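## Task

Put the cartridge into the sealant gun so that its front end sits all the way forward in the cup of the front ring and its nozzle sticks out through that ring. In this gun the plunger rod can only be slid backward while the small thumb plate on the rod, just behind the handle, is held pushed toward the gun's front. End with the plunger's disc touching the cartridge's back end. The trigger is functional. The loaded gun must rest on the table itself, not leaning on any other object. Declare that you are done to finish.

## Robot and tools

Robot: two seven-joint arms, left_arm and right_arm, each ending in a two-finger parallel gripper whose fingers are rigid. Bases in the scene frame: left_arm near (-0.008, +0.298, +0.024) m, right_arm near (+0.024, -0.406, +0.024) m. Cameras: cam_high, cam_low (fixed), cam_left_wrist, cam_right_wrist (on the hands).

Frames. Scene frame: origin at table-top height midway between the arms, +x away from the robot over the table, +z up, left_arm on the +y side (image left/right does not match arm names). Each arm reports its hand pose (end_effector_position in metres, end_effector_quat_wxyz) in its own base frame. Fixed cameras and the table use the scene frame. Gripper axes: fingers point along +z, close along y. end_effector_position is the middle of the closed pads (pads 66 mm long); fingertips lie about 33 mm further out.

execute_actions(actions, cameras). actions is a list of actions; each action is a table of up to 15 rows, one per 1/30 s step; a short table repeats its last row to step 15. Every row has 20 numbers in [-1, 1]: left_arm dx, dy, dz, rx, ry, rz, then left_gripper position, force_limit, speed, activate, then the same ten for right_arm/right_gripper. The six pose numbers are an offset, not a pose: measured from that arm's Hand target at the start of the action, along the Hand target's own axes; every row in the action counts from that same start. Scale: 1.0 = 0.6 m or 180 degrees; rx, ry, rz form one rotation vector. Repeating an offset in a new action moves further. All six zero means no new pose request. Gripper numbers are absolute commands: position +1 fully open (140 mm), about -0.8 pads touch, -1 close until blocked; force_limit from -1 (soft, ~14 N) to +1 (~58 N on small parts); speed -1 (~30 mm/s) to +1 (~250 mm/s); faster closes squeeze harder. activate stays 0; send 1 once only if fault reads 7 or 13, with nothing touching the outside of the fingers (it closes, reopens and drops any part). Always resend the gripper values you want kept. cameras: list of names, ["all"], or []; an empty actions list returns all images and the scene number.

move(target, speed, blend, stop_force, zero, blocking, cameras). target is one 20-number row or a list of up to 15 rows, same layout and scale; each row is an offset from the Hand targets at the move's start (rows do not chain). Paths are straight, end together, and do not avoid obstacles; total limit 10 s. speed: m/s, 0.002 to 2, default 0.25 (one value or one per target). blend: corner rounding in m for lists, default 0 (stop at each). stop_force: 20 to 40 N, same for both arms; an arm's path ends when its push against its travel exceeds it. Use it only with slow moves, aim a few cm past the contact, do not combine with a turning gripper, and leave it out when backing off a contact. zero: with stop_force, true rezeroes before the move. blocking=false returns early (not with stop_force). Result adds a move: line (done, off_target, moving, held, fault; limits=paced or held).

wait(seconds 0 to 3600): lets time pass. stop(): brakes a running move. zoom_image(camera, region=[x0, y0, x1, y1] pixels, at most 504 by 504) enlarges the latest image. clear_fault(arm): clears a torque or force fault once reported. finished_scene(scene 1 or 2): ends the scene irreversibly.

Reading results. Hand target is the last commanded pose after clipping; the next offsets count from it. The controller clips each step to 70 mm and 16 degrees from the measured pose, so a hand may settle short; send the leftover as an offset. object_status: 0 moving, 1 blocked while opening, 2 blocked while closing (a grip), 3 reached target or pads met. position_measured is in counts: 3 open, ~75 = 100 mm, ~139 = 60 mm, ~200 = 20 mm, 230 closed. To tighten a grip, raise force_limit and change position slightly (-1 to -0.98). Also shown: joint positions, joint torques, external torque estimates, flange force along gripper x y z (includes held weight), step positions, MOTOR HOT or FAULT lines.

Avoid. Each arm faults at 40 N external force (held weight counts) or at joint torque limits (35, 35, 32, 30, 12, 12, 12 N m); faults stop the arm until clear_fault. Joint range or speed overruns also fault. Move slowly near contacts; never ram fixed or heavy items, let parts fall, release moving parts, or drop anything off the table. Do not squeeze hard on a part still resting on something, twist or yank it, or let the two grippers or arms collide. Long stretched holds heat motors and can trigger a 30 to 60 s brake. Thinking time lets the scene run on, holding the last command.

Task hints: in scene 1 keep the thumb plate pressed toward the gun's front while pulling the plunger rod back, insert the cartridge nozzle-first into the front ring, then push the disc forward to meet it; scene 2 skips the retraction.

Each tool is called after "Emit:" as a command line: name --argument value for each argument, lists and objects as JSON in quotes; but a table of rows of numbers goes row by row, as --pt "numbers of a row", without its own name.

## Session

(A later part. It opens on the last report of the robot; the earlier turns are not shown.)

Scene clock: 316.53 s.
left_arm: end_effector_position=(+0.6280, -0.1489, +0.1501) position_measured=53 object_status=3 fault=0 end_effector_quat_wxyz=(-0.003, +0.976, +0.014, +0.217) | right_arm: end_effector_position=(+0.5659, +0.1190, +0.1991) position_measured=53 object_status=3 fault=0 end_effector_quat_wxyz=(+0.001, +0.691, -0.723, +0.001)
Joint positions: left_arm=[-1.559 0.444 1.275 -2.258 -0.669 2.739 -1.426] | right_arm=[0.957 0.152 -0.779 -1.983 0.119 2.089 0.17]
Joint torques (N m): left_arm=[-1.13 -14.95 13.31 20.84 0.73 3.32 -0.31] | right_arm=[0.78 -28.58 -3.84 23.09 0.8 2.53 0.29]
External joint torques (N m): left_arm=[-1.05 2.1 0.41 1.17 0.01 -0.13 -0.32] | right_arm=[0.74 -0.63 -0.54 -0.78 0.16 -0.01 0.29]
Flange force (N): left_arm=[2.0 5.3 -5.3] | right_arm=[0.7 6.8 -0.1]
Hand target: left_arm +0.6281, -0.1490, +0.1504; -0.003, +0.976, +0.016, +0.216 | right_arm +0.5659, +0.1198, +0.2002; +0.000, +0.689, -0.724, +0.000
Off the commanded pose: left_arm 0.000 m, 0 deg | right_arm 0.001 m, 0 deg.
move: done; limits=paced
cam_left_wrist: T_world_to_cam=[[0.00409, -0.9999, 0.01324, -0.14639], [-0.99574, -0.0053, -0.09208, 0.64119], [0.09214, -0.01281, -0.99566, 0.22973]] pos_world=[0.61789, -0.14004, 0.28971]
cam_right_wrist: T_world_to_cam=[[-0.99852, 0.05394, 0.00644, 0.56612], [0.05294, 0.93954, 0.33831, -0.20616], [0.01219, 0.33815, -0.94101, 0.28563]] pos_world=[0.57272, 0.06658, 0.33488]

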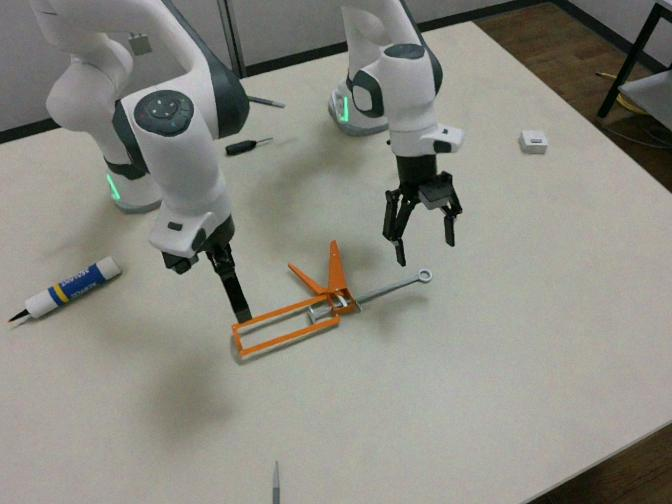

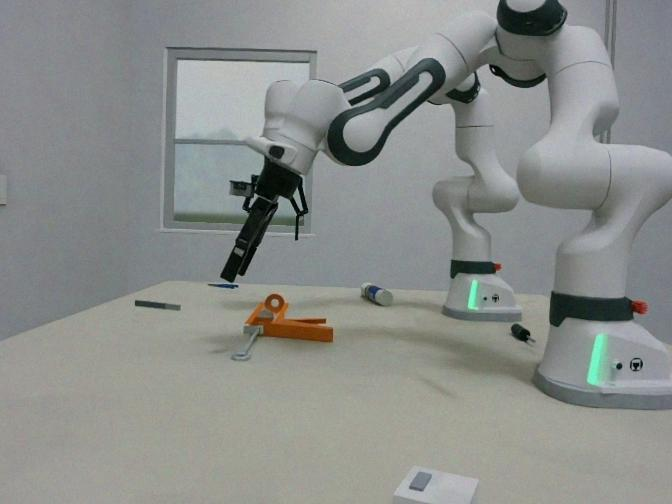

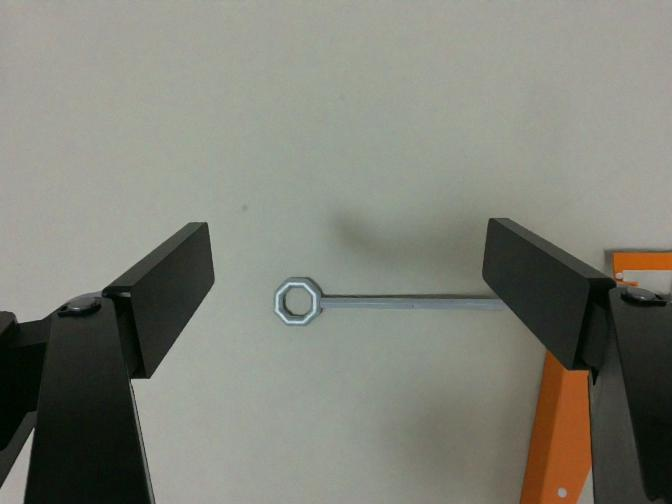

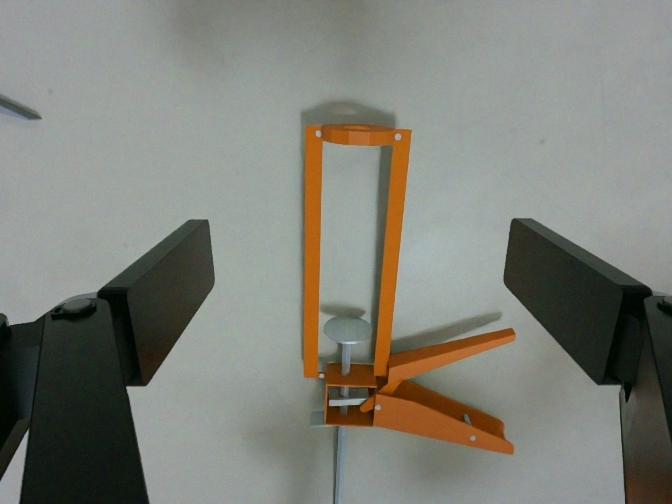

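Emit:
move --pt "-0.0233 0.318 0.045 0 0 0 0.87 0 0.3 0 -0.033 0.0123 0.31 0 0 0.021 0.4 -0.5 0 0" --pt "-0.0233 0.318 0.045 0 0 0 0.87 0 0.3 0 -0.033 0.0123 0.31 0 0 0.021 -1 -0.5 -0.9 0" --speed 0.15 --cameras '["all"]'

Scene clock: 340.17 s.
left_arm: end_effector_position=(+0.6329, -0.3400, +0.1202) position_measured=20 object_status=3 fault=0 end_effector_quat_wxyz=(-0.003, +0.976, +0.014, +0.217) | right_arm: end_effector_position=(+0.5649, +0.1382, +0.0190) position_measured=123 object_status=0 fault=0 end_effector_quat_wxyz=(+0.005, -0.664, +0.748, -0.003)
Joint positions: left_arm=[-1.582 0.774 1.115 -1.933 -0.768 2.576 -1.72] | right_arm=[0.846 0.466 -0.61 -2.104 0.422 2.464 0.074]
Joint torques (N m): left_arm=[-0.73 -28.8 21.41 18.31 0.72 3.35 -0.25] | right_arm=[2.42 -32.88 -5.45 16.4 0.98 2.42 0.22]
External joint torques (N m): left_arm=[-0.68 2.75 0.17 1.12 0.03 -0.1 -0.26] | right_arm=[2.49 3.81 2.8 -3.23 0.51 -0.17 0.22]
Flange force (N): left_arm=[3.9 7.2 2.8] | right_arm=[-2.8 5.2 9.1]
Hand target: left_arm +0.6330, -0.3398, +0.1204; -0.003, +0.976, +0.016, +0.216 | right_arm +0.5596, +0.1399, +0.0142; +0.000, -0.665, +0.747, +0.000
Off the commanded pose: left_arm 0.000 m, 0 deg | right_arm 0.007 m, 1 deg.
move: off_target (right_arm)
cam_left_wrist: T_world_to_cam=[[0.00443, -0.99989, 0.01388, -0.33737], [-0.99573, -0.00569, -0.09217, 0.64209], [0.09224, -0.01341, -0.99565, 0.19681]] pos_world=[0.62269, -0.33104, 0.25981]
cam_right_wrist: T_world_to_cam=[[-0.99195, 0.12653, -0.00431, 0.55173], [0.11728, 0.93115, 0.34525, -0.19853], [0.0477, 0.34197, -0.9385, 0.08904]] pos_world=[0.56633, 0.08461, 0.15449]

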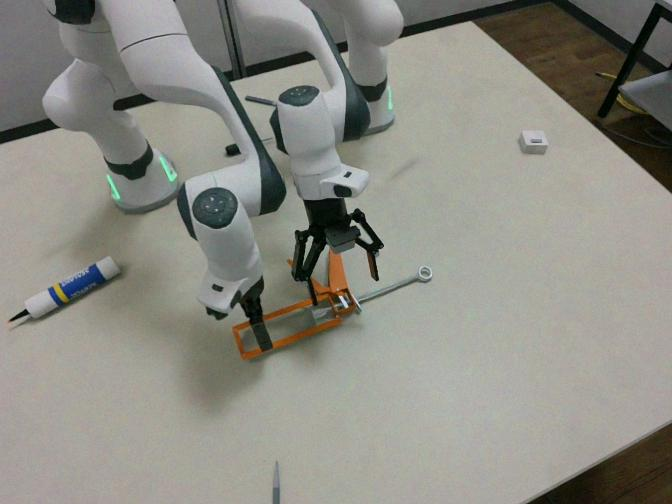

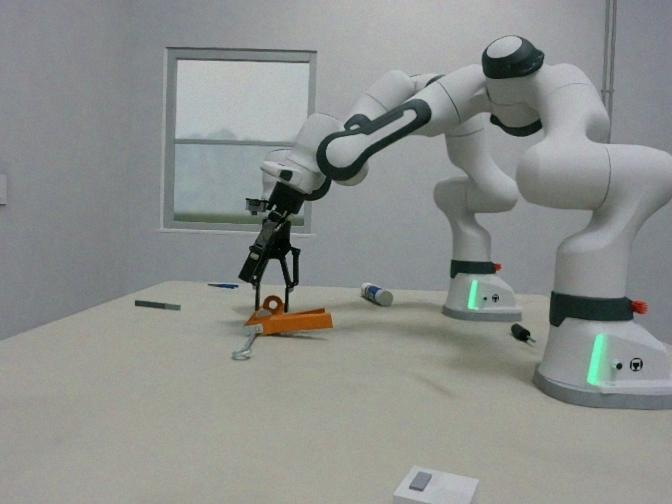

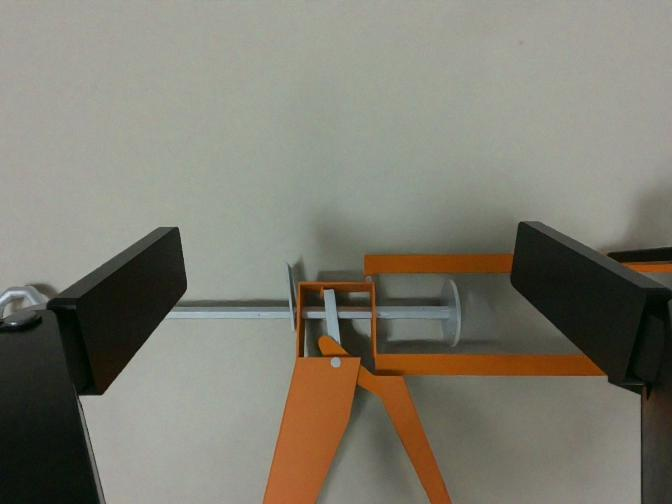

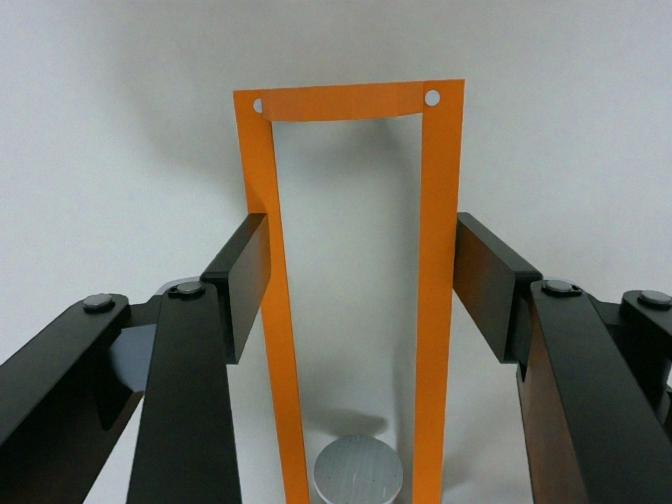

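Emit:
zoom_image --camera "cam_right_wrist" --region '[180, 60, 560, 345]'

Emit:
zoom_image --camera "cam_low" --region '[200, 250, 360, 370]'

Scaled by 1.326 from the camera's image (finer frame: 960x720).

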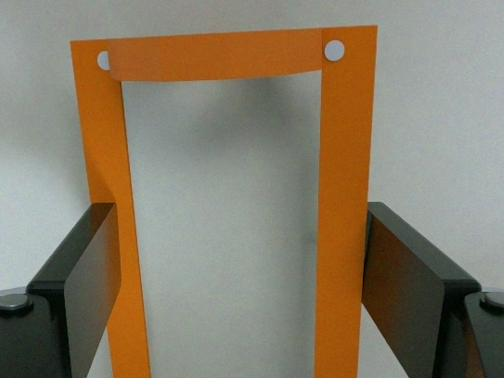

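Scaled by 3.150 from the camera's image (finer frame: 960x720).

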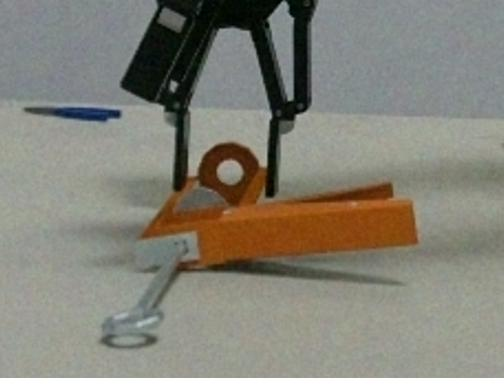

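Emit:
move --target '[0,0,0,0,0,0,0.87,0,0.3,0,0,0,0,0,0,0,0.5,-0.5,0,0]' --cameras '["cam_low","cam_right_wrist"]'

Emit:
zoom_image --camera "cam_low" --region '[200, 250, 360, 370]'

Scene clock: 351.80 s.
left_arm: end_effector_position=(+0.6329, -0.3400, +0.1202) position_measured=20 object_status=3 fault=0 end_effector_quat_wxyz=(-0.003, +0.976, +0.014, +0.217) | right_arm: end_effector_position=(+0.5625, +0.1423, +0.0175) position_measured=66 object_status=0 fault=0 end_effector_quat_wxyz=(+0.004, -0.667, +0.745, -0.002)
Joint positions: left_arm=[-1.582 0.774 1.115 -1.933 -0.768 2.576 -1.72] | right_arm=[0.849 0.467 -0.605 -2.105 0.422 2.464 0.073]
Joint torques (N m): left_arm=[-0.69 -28.79 21.36 18.22 0.7 3.36 -0.18] | right_arm=[-0.35 -34.9 -8.94 17.03 0.27 2.5 0.23]
External joint torques (N m): left_arm=[-0.77 2.79 0.03 1.09 0.01 -0.09 -0.19] | right_arm=[-0.28 1.75 -0.77 -2.48 -0.2 -0.07 0.23]
Flange force (N): left_arm=[3.7 7.1 3.1] | right_arm=[2.2 5.2 1.7]
Hand target: left_arm +0.6330, -0.3398, +0.1204; -0.003, +0.976, +0.016, +0.216 | right_arm +0.5596, +0.1399, +0.0142; +0.000, -0.665, +0.747, +0.000
Off the commanded pose: left_arm 0.000 m, 0 deg | right_arm 0.005 m, 1 deg.
move: done
cam_right_wrist: T_world_to_cam=[[-0.99286, 0.11926, -0.0008, 0.55024], [0.11165, 0.93184, 0.34525, -0.19854], [0.04192, 0.3427, -0.93851, 0.0895]] pos_world=[0.56473, 0.08871, 0.15299]

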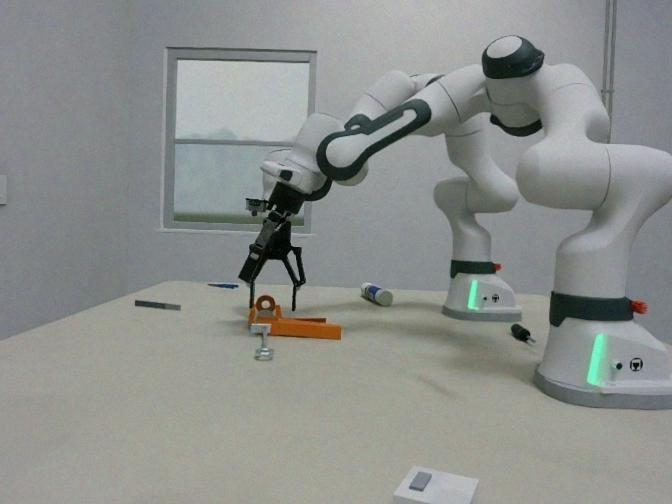

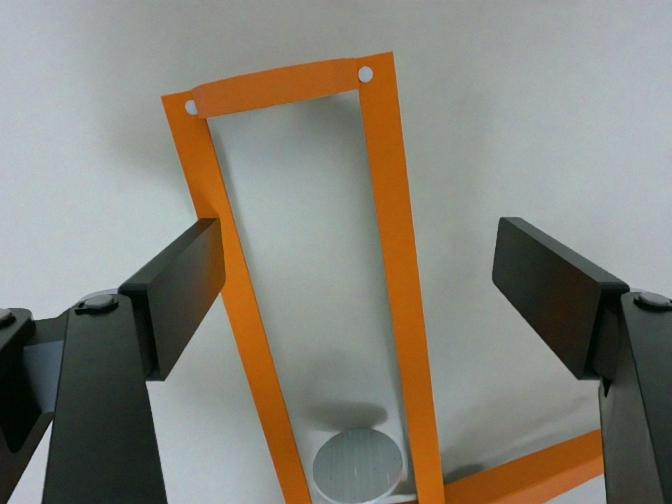

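Scaled by 3.150 from the camera's image (finer frame: 960x720).

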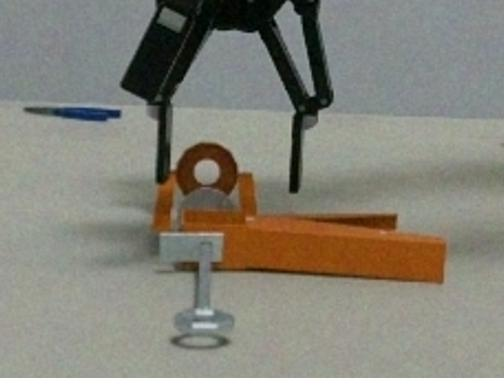

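Emit:
move --target '[0,0,0,0,0,0,0.87,0,0.3,0,0,0,-0.12,0,0,0,0.5,-0.5,0,0]' --cameras '["cam_left_wrist","cam_right_wrist"]'

Scene clock: 355.73 s.
left_arm: end_effector_position=(+0.6329, -0.3400, +0.1202) position_measured=20 object_status=3 fault=0 end_effector_quat_wxyz=(-0.003, +0.976, +0.014, +0.217) | right_arm: end_effector_position=(+0.5606, +0.1407, +0.0867) position_measured=66 object_status=3 fault=0 end_effector_quat_wxyz=(+0.002, -0.667, +0.745, +0.000)
Joint positions: left_arm=[-1.582 0.774 1.115 -1.933 -0.768 2.576 -1.72] | right_arm=[0.926 0.33 -0.704 -2.095 0.296 2.332 0.155]
Joint torques (N m): left_arm=[-0.71 -28.79 21.35 18.26 0.71 3.36 -0.22] | right_arm=[1.25 -33.38 -7.45 20.16 0.29 2.55 0.28]
External joint torques (N m): left_arm=[-0.84 2.81 -0.04 1.14 0.02 -0.09 -0.23] | right_arm=[1.16 -0.47 -0.92 -1.49 -0.25 -0.02 0.28]
Flange force (N): left_arm=[3.7 7.3 3.1] | right_arm=[2.0 10.6 -3.0]
Hand target: left_arm +0.6330, -0.3398, +0.1204; -0.003, +0.976, +0.016, +0.216 | right_arm +0.5596, +0.1399, +0.0862; +0.000, -0.665, +0.747, +0.000
Off the commanded pose: left_arm 0.000 m, 0 deg | right_arm 0.001 m, 0 deg.
move: done
cam_left_wrist: T_world_to_cam=[[0.00452, -0.99989, 0.01399, -0.33746], [-0.99573, -0.00579, -0.09217, 0.64206], [0.09224, -0.01351, -0.99565, 0.19677]] pos_world=[0.62269, -0.33104, 0.25981]
cam_right_wrist: T_world_to_cam=[[-0.99283, 0.11949, 0.00411, 0.54816], [0.11361, 0.93214, 0.34382, -0.22171], [0.03725, 0.34182, -0.93903, 0.15783]] pos_world=[0.56354, 0.08721, 0.22218]

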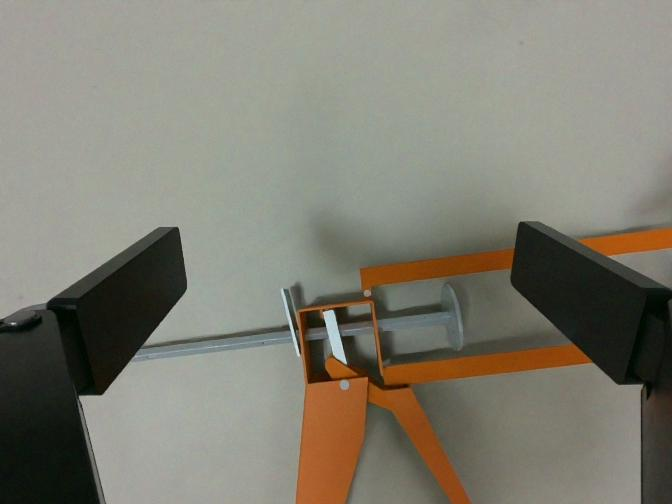

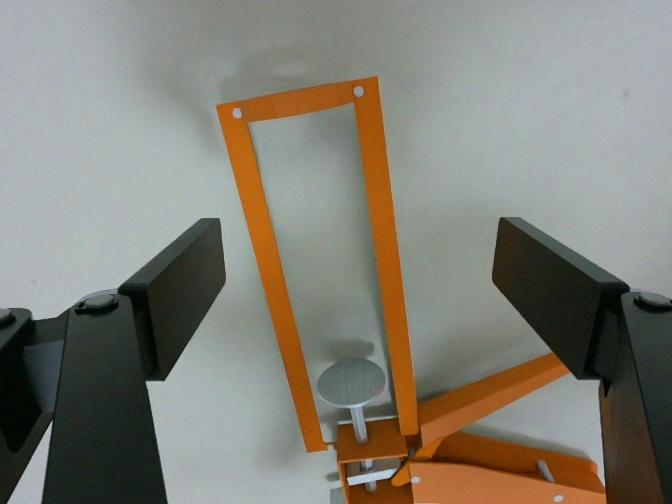

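Emit:
move --pt "0 0 0 0 0 0 0.87 0 0.3 0 -0.0367 -0.0253 0.12 0 0 -0.052 0.4 -0.5 0 0" --pt "0 0 0 0 0 0 0.87 0 0.3 0 -0.0367 -0.0253 0.12 0 0 -0.052 -1 -0.5 -0.9 0" --speed 0.15 --cameras '["cam_low","cam_left_wrist","cam_right_wrist"]'

Emit:
zoom_image --camera "cam_low" --region '[200, 250, 360, 370]'

Scene clock: 368.60 s.
left_arm: end_effector_position=(+0.6329, -0.3400, +0.1202) position_measured=20 object_status=3 fault=0 end_effector_quat_wxyz=(-0.003, +0.976, +0.014, +0.217) | right_arm: end_effector_position=(+0.5614, +0.1452, +0.0582) position_measured=78 object_status=3 fault=0 end_effector_quat_wxyz=(-0.006, -0.675, +0.738, +0.001)
Joint positions: left_arm=[-1.582 0.774 1.115 -1.933 -0.768 2.576 -1.72] | right_arm=[0.895 0.4 -0.66 -2.079 0.338 2.359 0.116]
Joint torques (N m): left_arm=[-0.73 -28.78 21.35 18.33 0.7 3.35 -0.24] | right_arm=[1.26 -36.15 -8.55 19.85 0.33 2.61 0.27]
External joint torques (N m): left_arm=[-0.69 2.68 0.2 1.2 0.01 -0.08 -0.25] | right_arm=[1.04 -1.05 -1.2 -1.03 -0.19 0.08 0.27]
Flange force (N): left_arm=[4.0 7.2 2.8] | right_arm=[1.9 10.2 -4.5]
Hand target: left_arm +0.6330, -0.3398, +0.1204; -0.003, +0.976, +0.016, +0.216 | right_arm +0.5621, +0.1454, +0.0597; -0.006, -0.674, +0.739, +0.000 (not the last commanded pose)
Tool commands: left_gripper/position=+0.87 left_gripper/force_limit=+0.0 left_gripper/speed=+0.3 left_gripper/activate=+0.0 right_gripper/position=+0.4 right_gripper/force_limit=-0.5 right_gripper/speed=+0.0 right_gripper/activate=+0.0
Off the commanded pose: left_arm 0.000 m, 0 deg | right_arm 0.049 m, 8 deg.
move: held (right_arm; a check stopped the path); path passed 0 of 2 targets; target 2's new numbers were not sent; limits=held
pose unreachable (right arm): on one or more control steps of this call, first in action 0 (counted from 0), this arm could not follow its commanded pose, so it was not sent that pose on those steps. It may still have moved: this result reports where it is.
cause: moving toward the commanded pose would bring a part of the arm too close to another arm (a part of this arm just beyond joint 5 (forearm roll) and a part of the left arm just beyond its joint 7 (wrist roll), at the place that arm is still heading or pushing toward).
cam_left_wrist: T_world_to_cam=[[0.00452, -0.99989, 0.01399, -0.33746], [-0.99573, -0.00579, -0.09217, 0.64206], [0.09224, -0.01351, -0.99565, 0.19677]] pos_world=[0.62269, -0.33104, 0.25981]
cam_right_wrist: T_world_to_cam=[[-0.99505, 0.09793, 0.01661, 0.55221], [0.09786, 0.93778, 0.33314, -0.20753], [0.01705, 0.33312, -0.94273, 0.14225]] pos_world=[0.56736, 0.09315, 0.19407]

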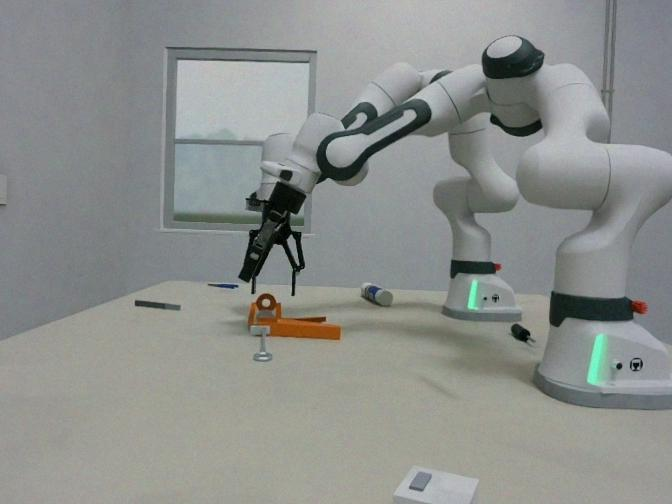

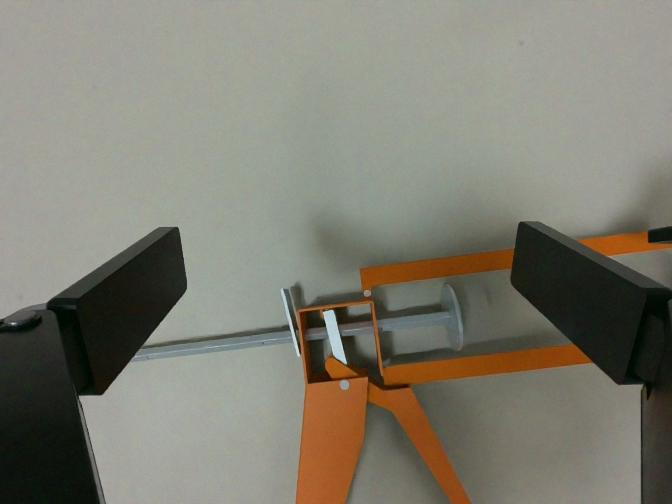

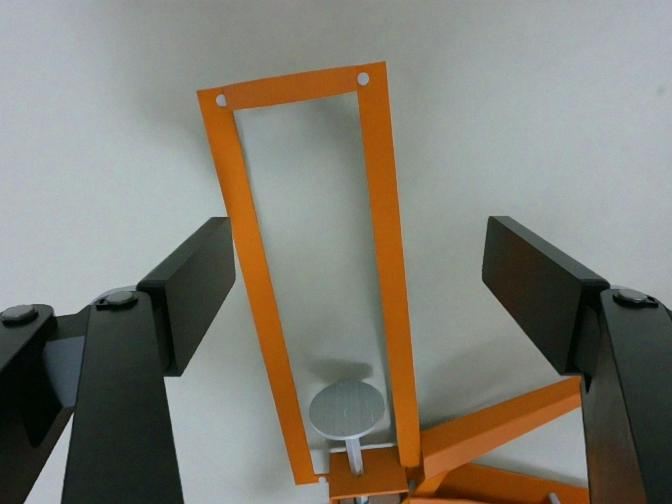

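Scaled by 3.150 from the camera's image (finer frame: 960x720).

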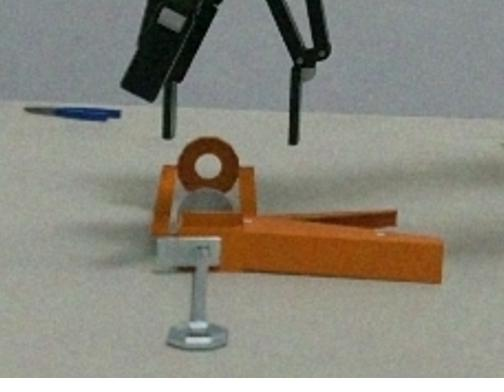

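Emit:
move --pt "0 -0.083 0 0 0 0 0.87 0 0.3 0 0.0395 -0.032 0.0 0 0 -0.044 0.4 -0.5 0 0" --pt "0 -0.083 0 0 0 0 0.87 0 0.3 0 0.0395 -0.032 0.076 0 0 -0.044 0.4 -0.5 0 0" --pt "0 -0.083 0 0 0 0 0.87 0 0.3 0 0.0395 -0.032 0.076 0 0 -0.044 -1 -0.5 -0.9 0" --speed 0.15 --cameras '["cam_low","cam_high","cam_right_wrist"]'

Emit:
zoom_image --camera "cam_low" --region '[200, 250, 360, 370]'

Scene clock: 378.00 s.
left_arm: end_effector_position=(+0.6311, -0.2903, +0.1201) position_measured=20 object_status=3 fault=0 end_effector_quat_wxyz=(-0.003, +0.976, +0.018, +0.215) | right_arm: end_effector_position=(+0.5787, +0.1188, +0.0142) position_measured=109 object_status=2 fault=0 end_effector_quat_wxyz=(+0.006, +0.722, -0.692, +0.000)
Joint positions: left_arm=[-1.571 0.695 1.127 -2.039 -0.767 2.637 -1.639] | right_arm=[0.738 0.496 -0.544 -2.044 0.377 2.431 -0.088]
Joint torques (N m): left_arm=[-0.8 -25.72 19.47 17.9 0.7 3.69 0.16] | right_arm=[0.58 -38.88 -7.55 18.55 0.49 2.7 -0.08]
External joint torques (N m): left_arm=[-0.75 2.53 0.17 0.34 0.02 0.23 0.15] | right_arm=[0.62 0.04 0.33 -1.28 0 0.15 -0.08]
Flange force (N): left_arm=[0.8 3.9 1.7] | right_arm=[0.1 5.8 0.2]
Hand target: left_arm +0.6314, -0.2901, +0.1203; -0.003, +0.976, +0.016, +0.216 | right_arm +0.5787, +0.1197, +0.0142; +0.006, +0.723, -0.690, -0.001
Off the commanded pose: left_arm 0.000 m, 0 deg | right_arm 0.001 m, 0 deg.
move: done
cam_right_wrist: T_world_to_cam=[[-0.99927, -0.03456, 0.01618, 0.59088], [-0.02721, 0.94252, 0.33304, -0.09807], [-0.02676, 0.33236, -0.94277, 0.13478]] pos_world=[0.59139, 0.06806, 0.15017]
Images, in order (width x height): cam_high 672x504, cam_low 672x504, cam_right_wrist 672x504.

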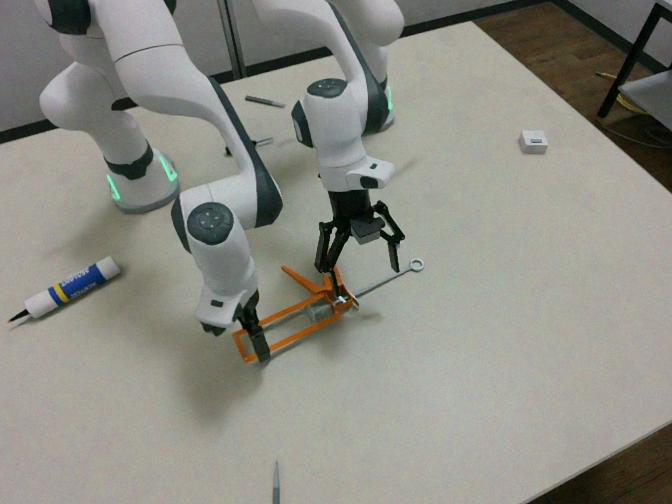

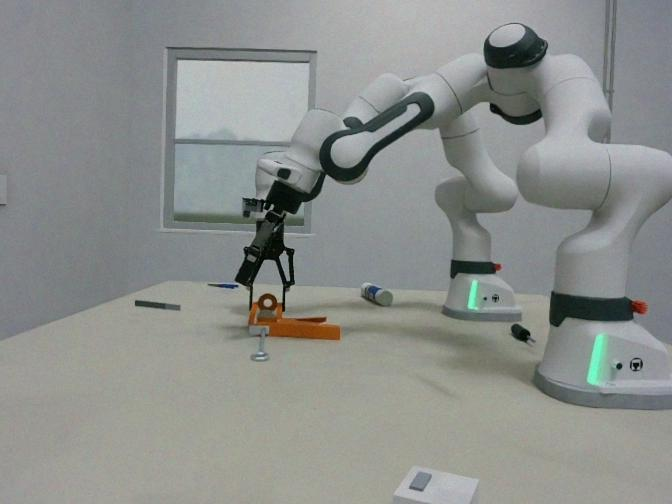

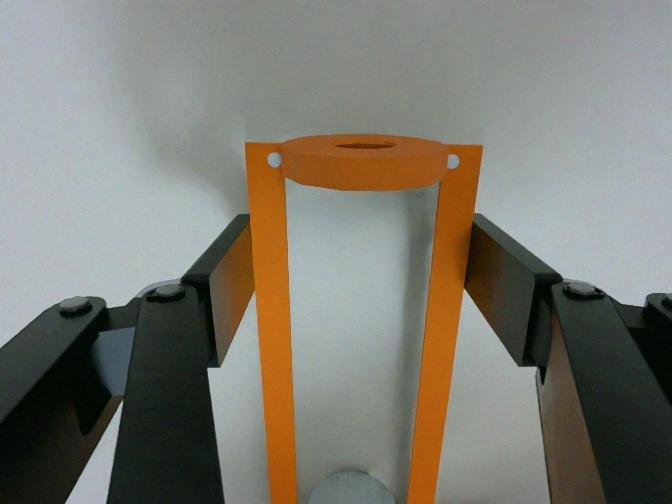

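Scaled by 3.150 from the camera's image (finer frame: 960x720).

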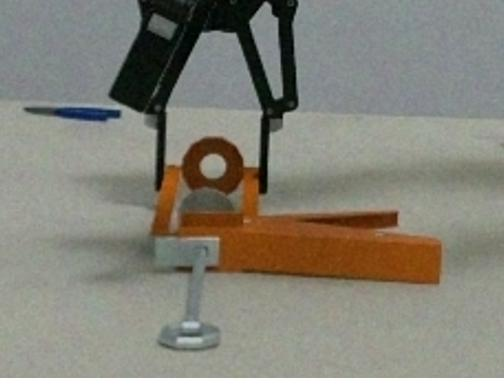

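Emit:
move --target '[0,0,0,0,0,0,0.87,0,0.3,0,0,0.015,0,0,0,0.0306,-1,-0.5,-0.9,0]' --speed 0.05

Emit:
move --target '[0,0.083,0,0,0,0,0.87,0,0.3,0,0,0,0,0,0,0,-1,-0.5,-0.9,0]' --speed 0.15 --cameras '["cam_left_wrist","cam_high"]'

Scene clock: 386.23 s.
left_arm: end_effector_position=(+0.6311, -0.2903, +0.1201) position_measured=20 object_status=3 fault=0 end_effector_quat_wxyz=(-0.003, +0.976, +0.018, +0.215) | right_arm: end_effector_position=(+0.5693, +0.1189, +0.0142) position_measured=109 object_status=2 fault=0 end_effector_quat_wxyz=(+0.007, +0.695, -0.719, +0.000)
Joint positions: left_arm=[-1.571 0.695 1.127 -2.039 -0.767 2.637 -1.639] | right_arm=[0.779 0.484 -0.578 -2.076 0.394 2.438 -0.02]
Joint velocities: left_arm=[within noise] | right_arm=[0.003 0 -0.001 0.001 0 0 0.005]
Joint torques (N m): left_arm=[-0.8 -25.64 19.42 17.9 0.69 3.7 0.15] | right_arm=[1.18 -37.55 -8.53 18.14 1.08 3 0.56]
External joint torques (N m): left_arm=[-0.76 2.54 0.16 0.37 0.01 0.26 0.13] | right_arm=[1.03 0.27 -0.59 -1.54 0.6 0.46 0.56]
Flange force (N): left_arm=[0.9 4.0 1.7] | right_arm=[-0.4 7.9 -0.1]
Hand target: left_arm +0.6314, -0.2901, +0.1203; -0.003, +0.976, +0.016, +0.216 | right_arm +0.5697, +0.1192, +0.0142; +0.006, +0.689, -0.724, +0.000
Off the commanded pose: left_arm 0.000 m, 0 deg | right_arm 0.000 m, 1 deg.
move: done

Scene clock: 387.63 s.
left_arm: end_effector_position=(+0.6325, -0.3406, +0.1202) position_measured=20 object_status=3 fault=0 end_effector_quat_wxyz=(-0.003, +0.976, +0.012, +0.217) | right_arm: end_effector_position=(+0.5693, +0.1190, +0.0143) position_measured=109 object_status=2 fault=0 end_effector_quat_wxyz=(+0.007, +0.694, -0.720, +0.000)
Joint positions: left_arm=[-1.583 0.774 1.115 -1.933 -0.768 2.576 -1.717] | right_arm=[0.78 0.484 -0.579 -2.076 0.394 2.438 -0.019]
Joint velocities: left_arm=[0.001 0 0.001 0 0 0 -0.006] | right_arm=[within noise]
Joint torques (N m): left_arm=[-0.55 -28.31 21.8 18.35 0.41 3.27 -0.29] | right_arm=[1.17 -37.43 -8.68 18.3 1.09 3.04 0.58]
External joint torques (N m): left_arm=[-0.67 3.36 0.38 1.16 -0.27 -0.2 -0.3] | right_arm=[1.07 0.41 -0.68 -1.39 0.61 0.49 0.57]
Flange force (N): left_arm=[4.5 8.2 3.6] | right_arm=[-0.6 7.2 0.1]
Hand target: left_arm +0.6330, -0.3398, +0.1204; -0.003, +0.976, +0.016, +0.216 | right_arm +0.5697, +0.1192, +0.0142; +0.006, +0.689, -0.724, +0.000
Off the commanded pose: left_arm 0.001 m, 0 deg | right_arm 0.000 m, 1 deg.
move: done
cam_left_wrist: T_world_to_cam=[[0.00064, -0.99992, 0.0126, -0.33548], [-0.99575, -0.0018, -0.09211, 0.64309], [0.09213, -0.01248, -0.99567, 0.19721]] pos_world=[0.6224, -0.33183, 0.25981]
Images, in order (width x height): cam_high 672x504, cam_left_wrist 672x504.

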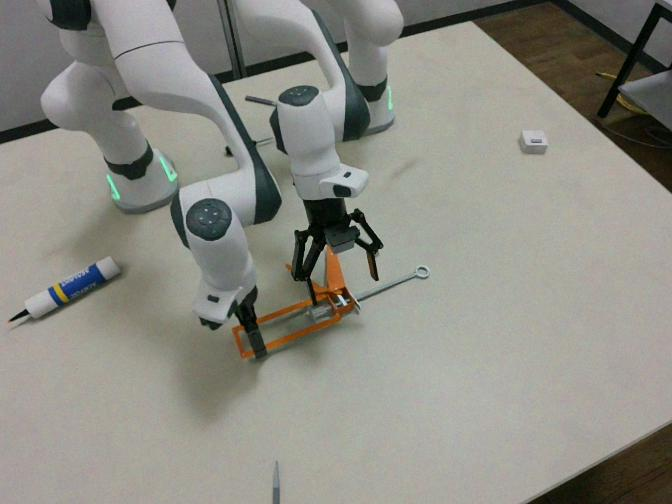

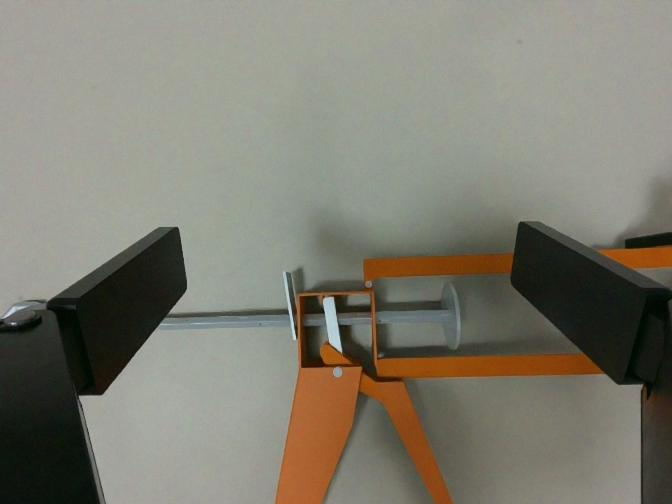

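Emit:
move --target '[-0.0933,0.0287,0.1037,0,0,0,0.87,0,0.3,0,0,0,0,0,0,0,-1,-0.5,-0.9,0]' --speed 0.1 --cameras '["cam_left_wrist","cam_right_wrist"]'

Scene clock: 395.53 s.
left_arm: end_effector_position=(+0.6085, -0.3581, +0.0406) position_measured=20 object_status=3 fault=0 end_effector_quat_wxyz=(-0.003, +0.977, +0.017, +0.215) | right_arm: end_effector_position=(+0.5693, +0.1190, +0.0143) position_measured=109 object_status=2 fault=0 end_effector_quat_wxyz=(+0.007, +0.694, -0.720, +0.000)
Joint positions: left_arm=[-1.548 0.862 0.97 -1.956 -0.878 2.698 -1.719] | right_arm=[0.78 0.484 -0.579 -2.076 0.394 2.438 -0.019]
Joint velocities: left_arm=[0.001 -0.001 -0.001 -0.001 0.001 0.004 -0.001] | right_arm=[within noise]
Joint torques (N m): left_arm=[-0.23 -31.91 21.4 15.46 0.39 3.72 0.16] | right_arm=[1.15 -37.44 -8.64 18.33 1.11 3.04 0.56]
External joint torques (N m): left_arm=[-0.07 2.98 0 0.52 -0.22 0.27 0.14] | right_arm=[1 0.26 -0.71 -1.3 0.63 0.51 0.56]
Flange force (N): left_arm=[2.6 5.0 6.4] | right_arm=[-0.5 7.2 -0.1]
Hand target: left_arm +0.6091, -0.3580, +0.0404; -0.003, +0.976, +0.016, +0.216 | right_arm +0.5697, +0.1192, +0.0142; +0.006, +0.689, -0.724, +0.000
Off the commanded pose: left_arm 0.001 m, 0 deg | right_arm 0.000 m, 1 deg.
move: done
cam_left_wrist: T_world_to_cam=[[0.01106, -0.99982, 0.01549, -0.35831], [-0.996, -0.01239, -0.08849, 0.608], [0.08866, -0.01445, -0.99596, 0.12145]] pos_world=[0.59876, -0.34896, 0.18031]
cam_right_wrist: T_world_to_cam=[[-0.99882, 0.04535, 0.01723, 0.57171], [0.0485, 0.9419, 0.33237, -0.14155], [-0.00116, 0.33282, -0.94299, 0.11991]] pos_world=[0.57804, 0.0675, 0.15027]

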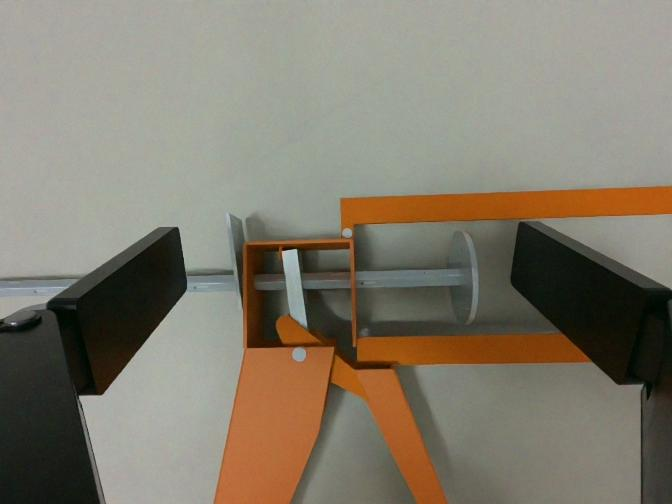

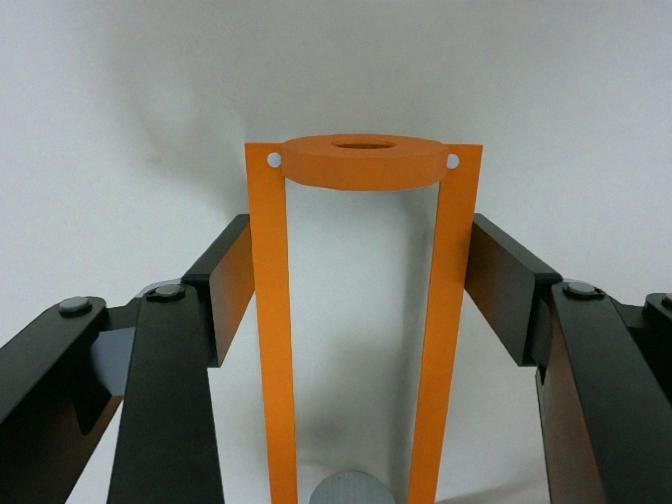

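Emit:
move --pt "-0.0183 0 0.0392 0 0 0 0.87 0 0.3 0 0 0 0 0 0 0 -1 -0.5 -0.9 0" --pt "-0.0183 0.045 0.0392 0 0 0 0.87 0 0.3 0 0 0 0 0 0 0 -1 -0.5 -0.9 0" --speed 0.06 --cameras '["cam_left_wrist","cam_right_wrist"]'

Scene clock: 402.23 s.
left_arm: end_effector_position=(+0.6100, -0.3698, +0.0149) position_measured=20 object_status=3 fault=0 end_effector_quat_wxyz=(-0.003, +0.976, +0.011, +0.218) | right_arm: end_effector_position=(+0.5693, +0.1190, +0.0143) position_measured=109 object_status=2 fault=0 end_effector_quat_wxyz=(+0.007, +0.694, -0.720, +0.000)
Joint positions: left_arm=[-1.51 0.911 0.911 -1.917 -0.904 2.733 -1.715] | right_arm=[0.78 0.484 -0.579 -2.076 0.394 2.438 -0.018]
Joint torques (N m): left_arm=[-0.42 -33.95 21.71 14.44 0.58 3.49 -0.04] | right_arm=[1.24 -37.5 -8.57 18.33 1.06 3.02 0.55]
External joint torques (N m): left_arm=[-0.56 2.91 0.08 0.27 0.02 0.04 -0.05] | right_arm=[1.15 0.23 -0.55 -1.35 0.58 0.47 0.55]
Flange force (N): left_arm=[1.6 5.7 4.3] | right_arm=[-0.6 7.5 -0.3]
Hand target: left_arm +0.6104, -0.3687, +0.0153; -0.002, +0.976, +0.012, +0.218 (not the last commanded pose) | right_arm +0.5697, +0.1192, +0.0142; +0.006, +0.689, -0.724, +0.000
Off the commanded pose: left_arm 0.015 m, 1 deg | right_arm 0.000 m, 1 deg.
move: held (left_arm; a check stopped the path); path passed 1 of 2 targets; limits=held
pose unreachable (left arm): on one or more control steps of this call, first in action 0 (counted from 0), this arm could not follow its commanded pose, so it was not sent that pose on those steps. It may still have moved: this result reports where it is.
cause: moving toward the commanded pose would bring a part of the arm too close to another arm (a part of this arm just beyond joint 6 (wrist pitch) and a part of the right arm just beyond its joint 5 (forearm roll), where that arm would come to rest).
cam_left_wrist: T_world_to_cam=[[-0.00181, -0.99992, 0.01265, -0.36177], [-0.99549, 0.0006, -0.09484, 0.61168], [0.09482, -0.01277, -0.99541, 0.09234]] pos_world=[0.59951, -0.36093, 0.15451]
cam_right_wrist: T_world_to_cam=[[-0.99881, 0.04566, 0.01724, 0.57168], [0.04879, 0.94185, 0.33246, -0.14164], [-0.00106, 0.33291, -0.94296, 0.11987]] pos_world=[0.57804, 0.0674, 0.15027]

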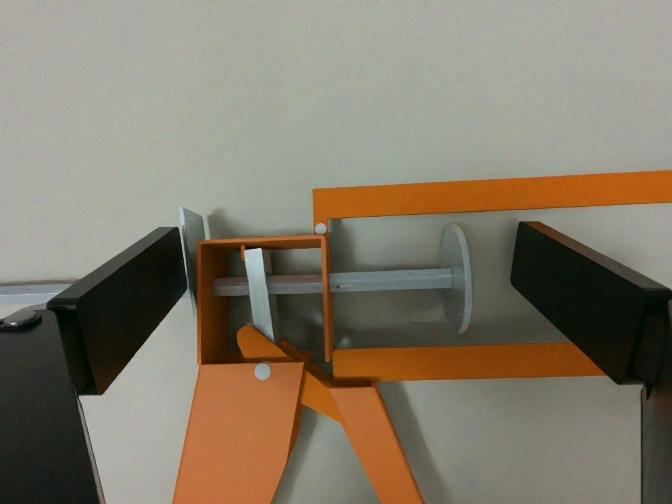

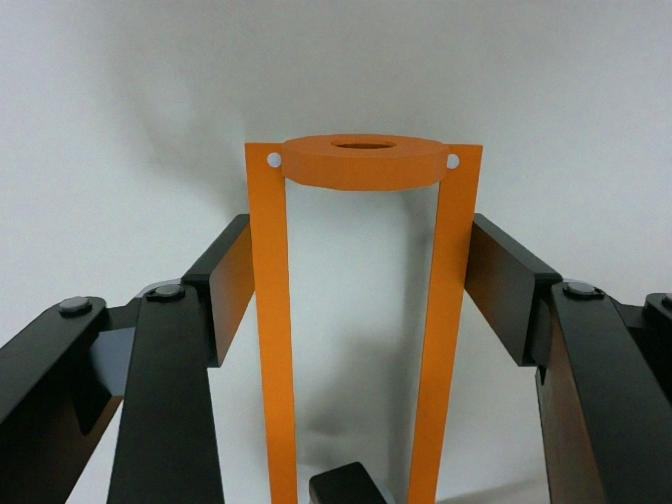

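Emit:
move --target '[0,0.006,0,0,0,0,-1,0,-1,0,0,0,0,0,0,0,-1,-0.5,-0.9,0]' --speed 0.06 --cameras '["cam_left_wrist","cam_right_wrist"]'

Scene clock: 409.67 s.
left_arm: end_effector_position=(+0.6245, -0.3625, +0.0289) position_measured=149 object_status=2 fault=0 end_effector_quat_wxyz=(-0.006, +0.973, +0.009, +0.232) | right_arm: end_effector_position=(+0.5776, +0.0929, +0.0173) position_measured=109 object_status=2 fault=0 end_effector_quat_wxyz=(+0.006, +0.679, -0.734, +0.009)
Joint positions: left_arm=[-1.51 0.914 0.937 -1.911 -0.902 2.739 -1.702] | right_arm=[0.756 0.483 -0.595 -2.079 0.383 2.45 -0.009]
Joint torques (N m): left_arm=[-4.21 -30.02 11.43 15.85 -1.46 1.23 -0.89] | right_arm=[11.78 -38.79 4.49 18.53 2.72 1.31 0.3]
External joint torques (N m): left_arm=[-4.21 6.72 -10.67 1.44 -2.03 -2.29 -0.9] | right_arm=[11.75 -1.23 12.76 -1.21 2.24 -1.29 0.3]
Flange force (N): left_arm=[-2.1 16.2 26.5] | right_arm=[-17.5 14.8 3.2]
Hand target: left_arm +0.6105, -0.3723, +0.0153; -0.002, +0.976, +0.012, +0.218 | right_arm +0.5697, +0.1192, +0.0142; +0.006, +0.689, -0.724, +0.000
Off the commanded pose: left_arm 0.022 m, 2 deg | right_arm 0.028 m, 2 deg.
move: off_target (left_arm)
cam_left_wrist: T_world_to_cam=[[-0.00434, -0.99998, 0.00445, -0.35289], [-0.99233, 0.00375, -0.12355, 0.62737], [0.12354, -0.00495, -0.99233, 0.08979]] pos_world=[0.60993, -0.3548, 0.16819]
cam_right_wrist: T_world_to_cam=[[-0.99631, 0.08576, 0.00166, 0.57615], [0.08176, 0.94359, 0.32086, -0.13751], [0.02595, 0.31982, -0.94712, 0.1171]] pos_world=[0.58223, 0.04289, 0.15407]

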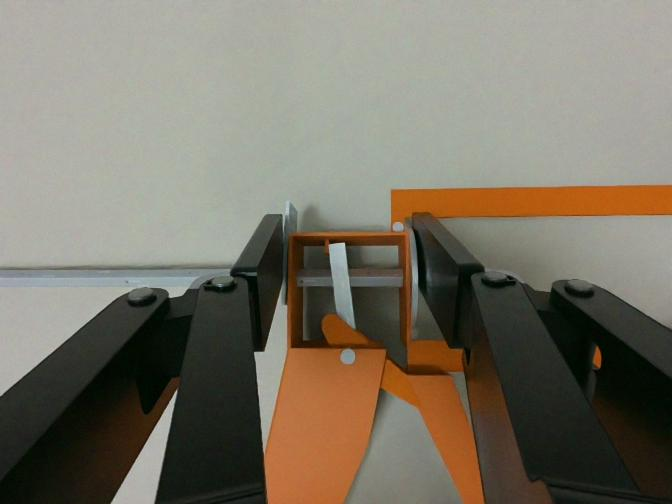

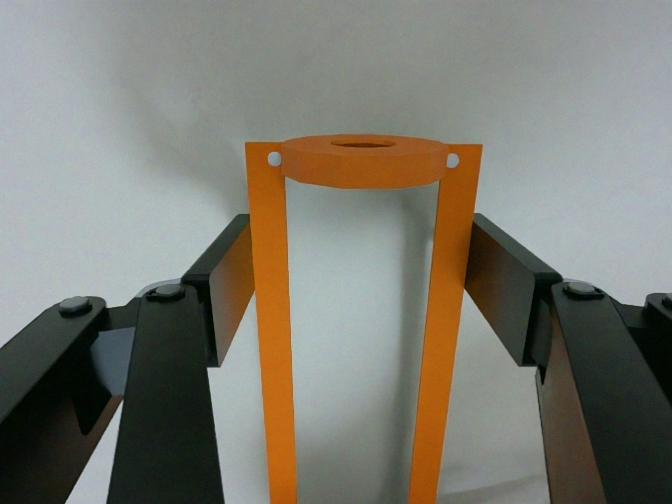

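Emit:
move --pt "0 0 0 0 0 0 0.15 0 -0.3 0 0 0 0 0 0 0 -1 -0.5 -0.9 0" --pt "0.0845 0 -0.181 0 0 0 0.15 0 -0.3 0 0 0 0 0 0 0 0.45 -0.5 -0.3 0" --pt "0.0845 -0.25 -0.181 0 0 0 0.15 0 -0.3 0 0 0 -0.2 0 0 0 0.45 -0.5 0 0" --speed 0.12 --cameras '["cam_high","cam_right_wrist"]'

Scene clock: 416.03 s.
left_arm: end_effector_position=(+0.6160, -0.3667, +0.0460) position_measured=110 object_status=3 fault=0 end_effector_quat_wxyz=(-0.005, +0.975, +0.009, +0.224) | right_arm: end_effector_position=(+0.5717, +0.1150, +0.0145) position_measured=109 object_status=2 fault=0 end_effector_quat_wxyz=(+0.005, +0.688, -0.725, +0.003)
Joint positions: left_arm=[-1.549 0.881 0.978 -1.928 -0.871 2.696 -1.723] | right_arm=[0.766 0.48 -0.57 -2.079 0.384 2.449 -0.002]
Joint torques (N m): left_arm=[-0.31 -32.14 21.52 15.31 0.58 3.52 -0.09] | right_arm=[2.2 -38.34 -6.44 18.23 0.63 2.05 0.04]
External joint torques (N m): left_arm=[-0.4 3.25 -0.51 0.47 -0.01 0.04 -0.1] | right_arm=[2.19 -0.35 1.48 -1.49 0.15 -0.52 0.04]
Flange force (N): left_arm=[2.4 6.5 6.4] | right_arm=[-1.7 8.1 -1.8]
Hand target: left_arm +0.6157, -0.3657, +0.0443; -0.006, +0.975, +0.010, +0.224 (not the last commanded pose) | right_arm +0.5695, +0.1190, +0.0143; +0.006, +0.689, -0.724, +0.000 (not the last commanded pose)
Tool commands: left_gripper/position=+0.15 left_gripper/force_limit=+0.0 left_gripper/speed=-0.3 left_gripper/activate=+0.0 right_gripper/position=-1.0 right_gripper/force_limit=-0.5 right_gripper/speed=-0.9 right_gripper/activate=+0.0
Off the commanded pose: left_arm 0.170 m, 1 deg | right_arm 0.120 m, 0 deg.
move: held (left_arm; a check stopped the path), off_target (right_arm; braked when a check withheld steps of left_arm); path passed 1 of 3 targets; target 2's new numbers were not sent; target 3's new numbers were not sent; limits=held
pose unreachable (left arm): on one or more control steps of this call, first in action 0 (counted from 0), this arm could not follow its commanded pose, so it was not sent that pose on those steps. It may still have moved: this result reports where it is.
cause: moving toward the commanded pose would bring a part of the arm too close to another arm (a part of this arm just beyond joint 7 (wrist roll) and a part of the right arm just beyond its joint 5 (forearm roll), along the way the arms are being sent, or toward where that arm still pushes).
cam_right_wrist: T_world_to_cam=[[-0.99808, 0.06115, 0.0101, 0.5722], [0.06105, 0.94185, 0.33045, -0.14511], [0.01069, 0.33043, -0.94377, 0.11496]] pos_world=[0.57873, 0.06369, 0.15067]

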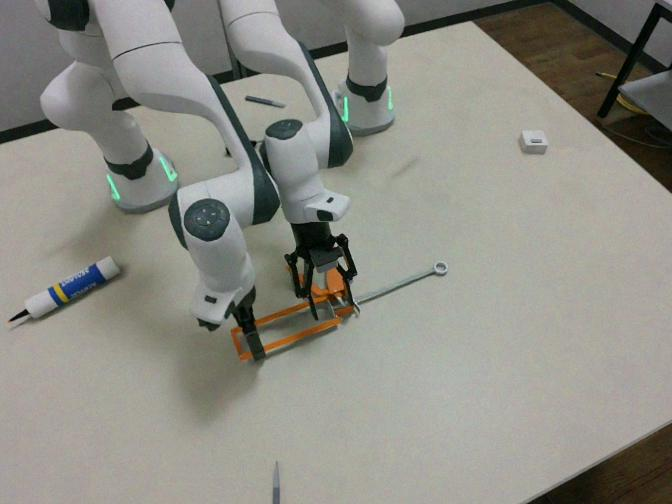

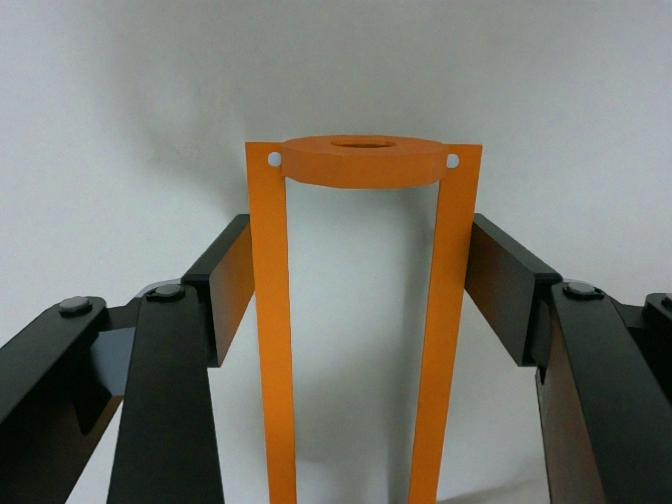

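Emit:
move --pt "0.035 -0.02 -0.076 0 0 0 0.15 0 -0.3 0 0 0 0 0 0 0 -1 -0.5 -0.9 0" --pt "0.063 -0.3 -0.117 0 0 0 0.15 0 -0.3 0 0 0 0 0 0 0 -1 -0.5 -0.9 0" --speed 0.12

Scene clock: 422.77 s.
left_arm: end_effector_position=(+0.6153, -0.1863, +0.1252) position_measured=110 object_status=3 fault=0 end_effector_quat_wxyz=(-0.005, +0.975, +0.013, +0.223) | right_arm: end_effector_position=(+0.5717, +0.1150, +0.0145) position_measured=109 object_status=2 fault=0 end_effector_quat_wxyz=(+0.005, +0.688, -0.725, +0.003)
Joint positions: left_arm=[-1.58 0.5 1.201 -2.271 -0.736 2.792 -1.46] | right_arm=[0.766 0.48 -0.57 -2.079 0.384 2.449 -0.002]
Joint velocities: left_arm=[0 -0.002 0.001 0.001 0.002 0.001 0.007] | right_arm=[within noise]
Joint torques (N m): left_arm=[-0.19 -18.05 13.81 18.56 1.01 3.75 0.14] | right_arm=[2.17 -38.43 -6.4 18.16 0.61 2.05 0.08]
External joint torques (N m): left_arm=[-0.22 1.67 -0.34 0.19 0.32 0.25 0.13] | right_arm=[2.04 -0.73 1.37 -1.42 0.14 -0.49 0.08]
Flange force (N): left_arm=[1.7 2.6 2.8] | right_arm=[-1.3 8.7 -2.6]
Hand target: left_arm +0.6153, -0.1862, +0.1251; -0.006, +0.975, +0.010, +0.224 | right_arm +0.5695, +0.1190, +0.0143; +0.006, +0.689, -0.724, +0.000
Off the commanded pose: left_arm 0.000 m, 0 deg | right_arm 0.005 m, 0 deg.
move: done


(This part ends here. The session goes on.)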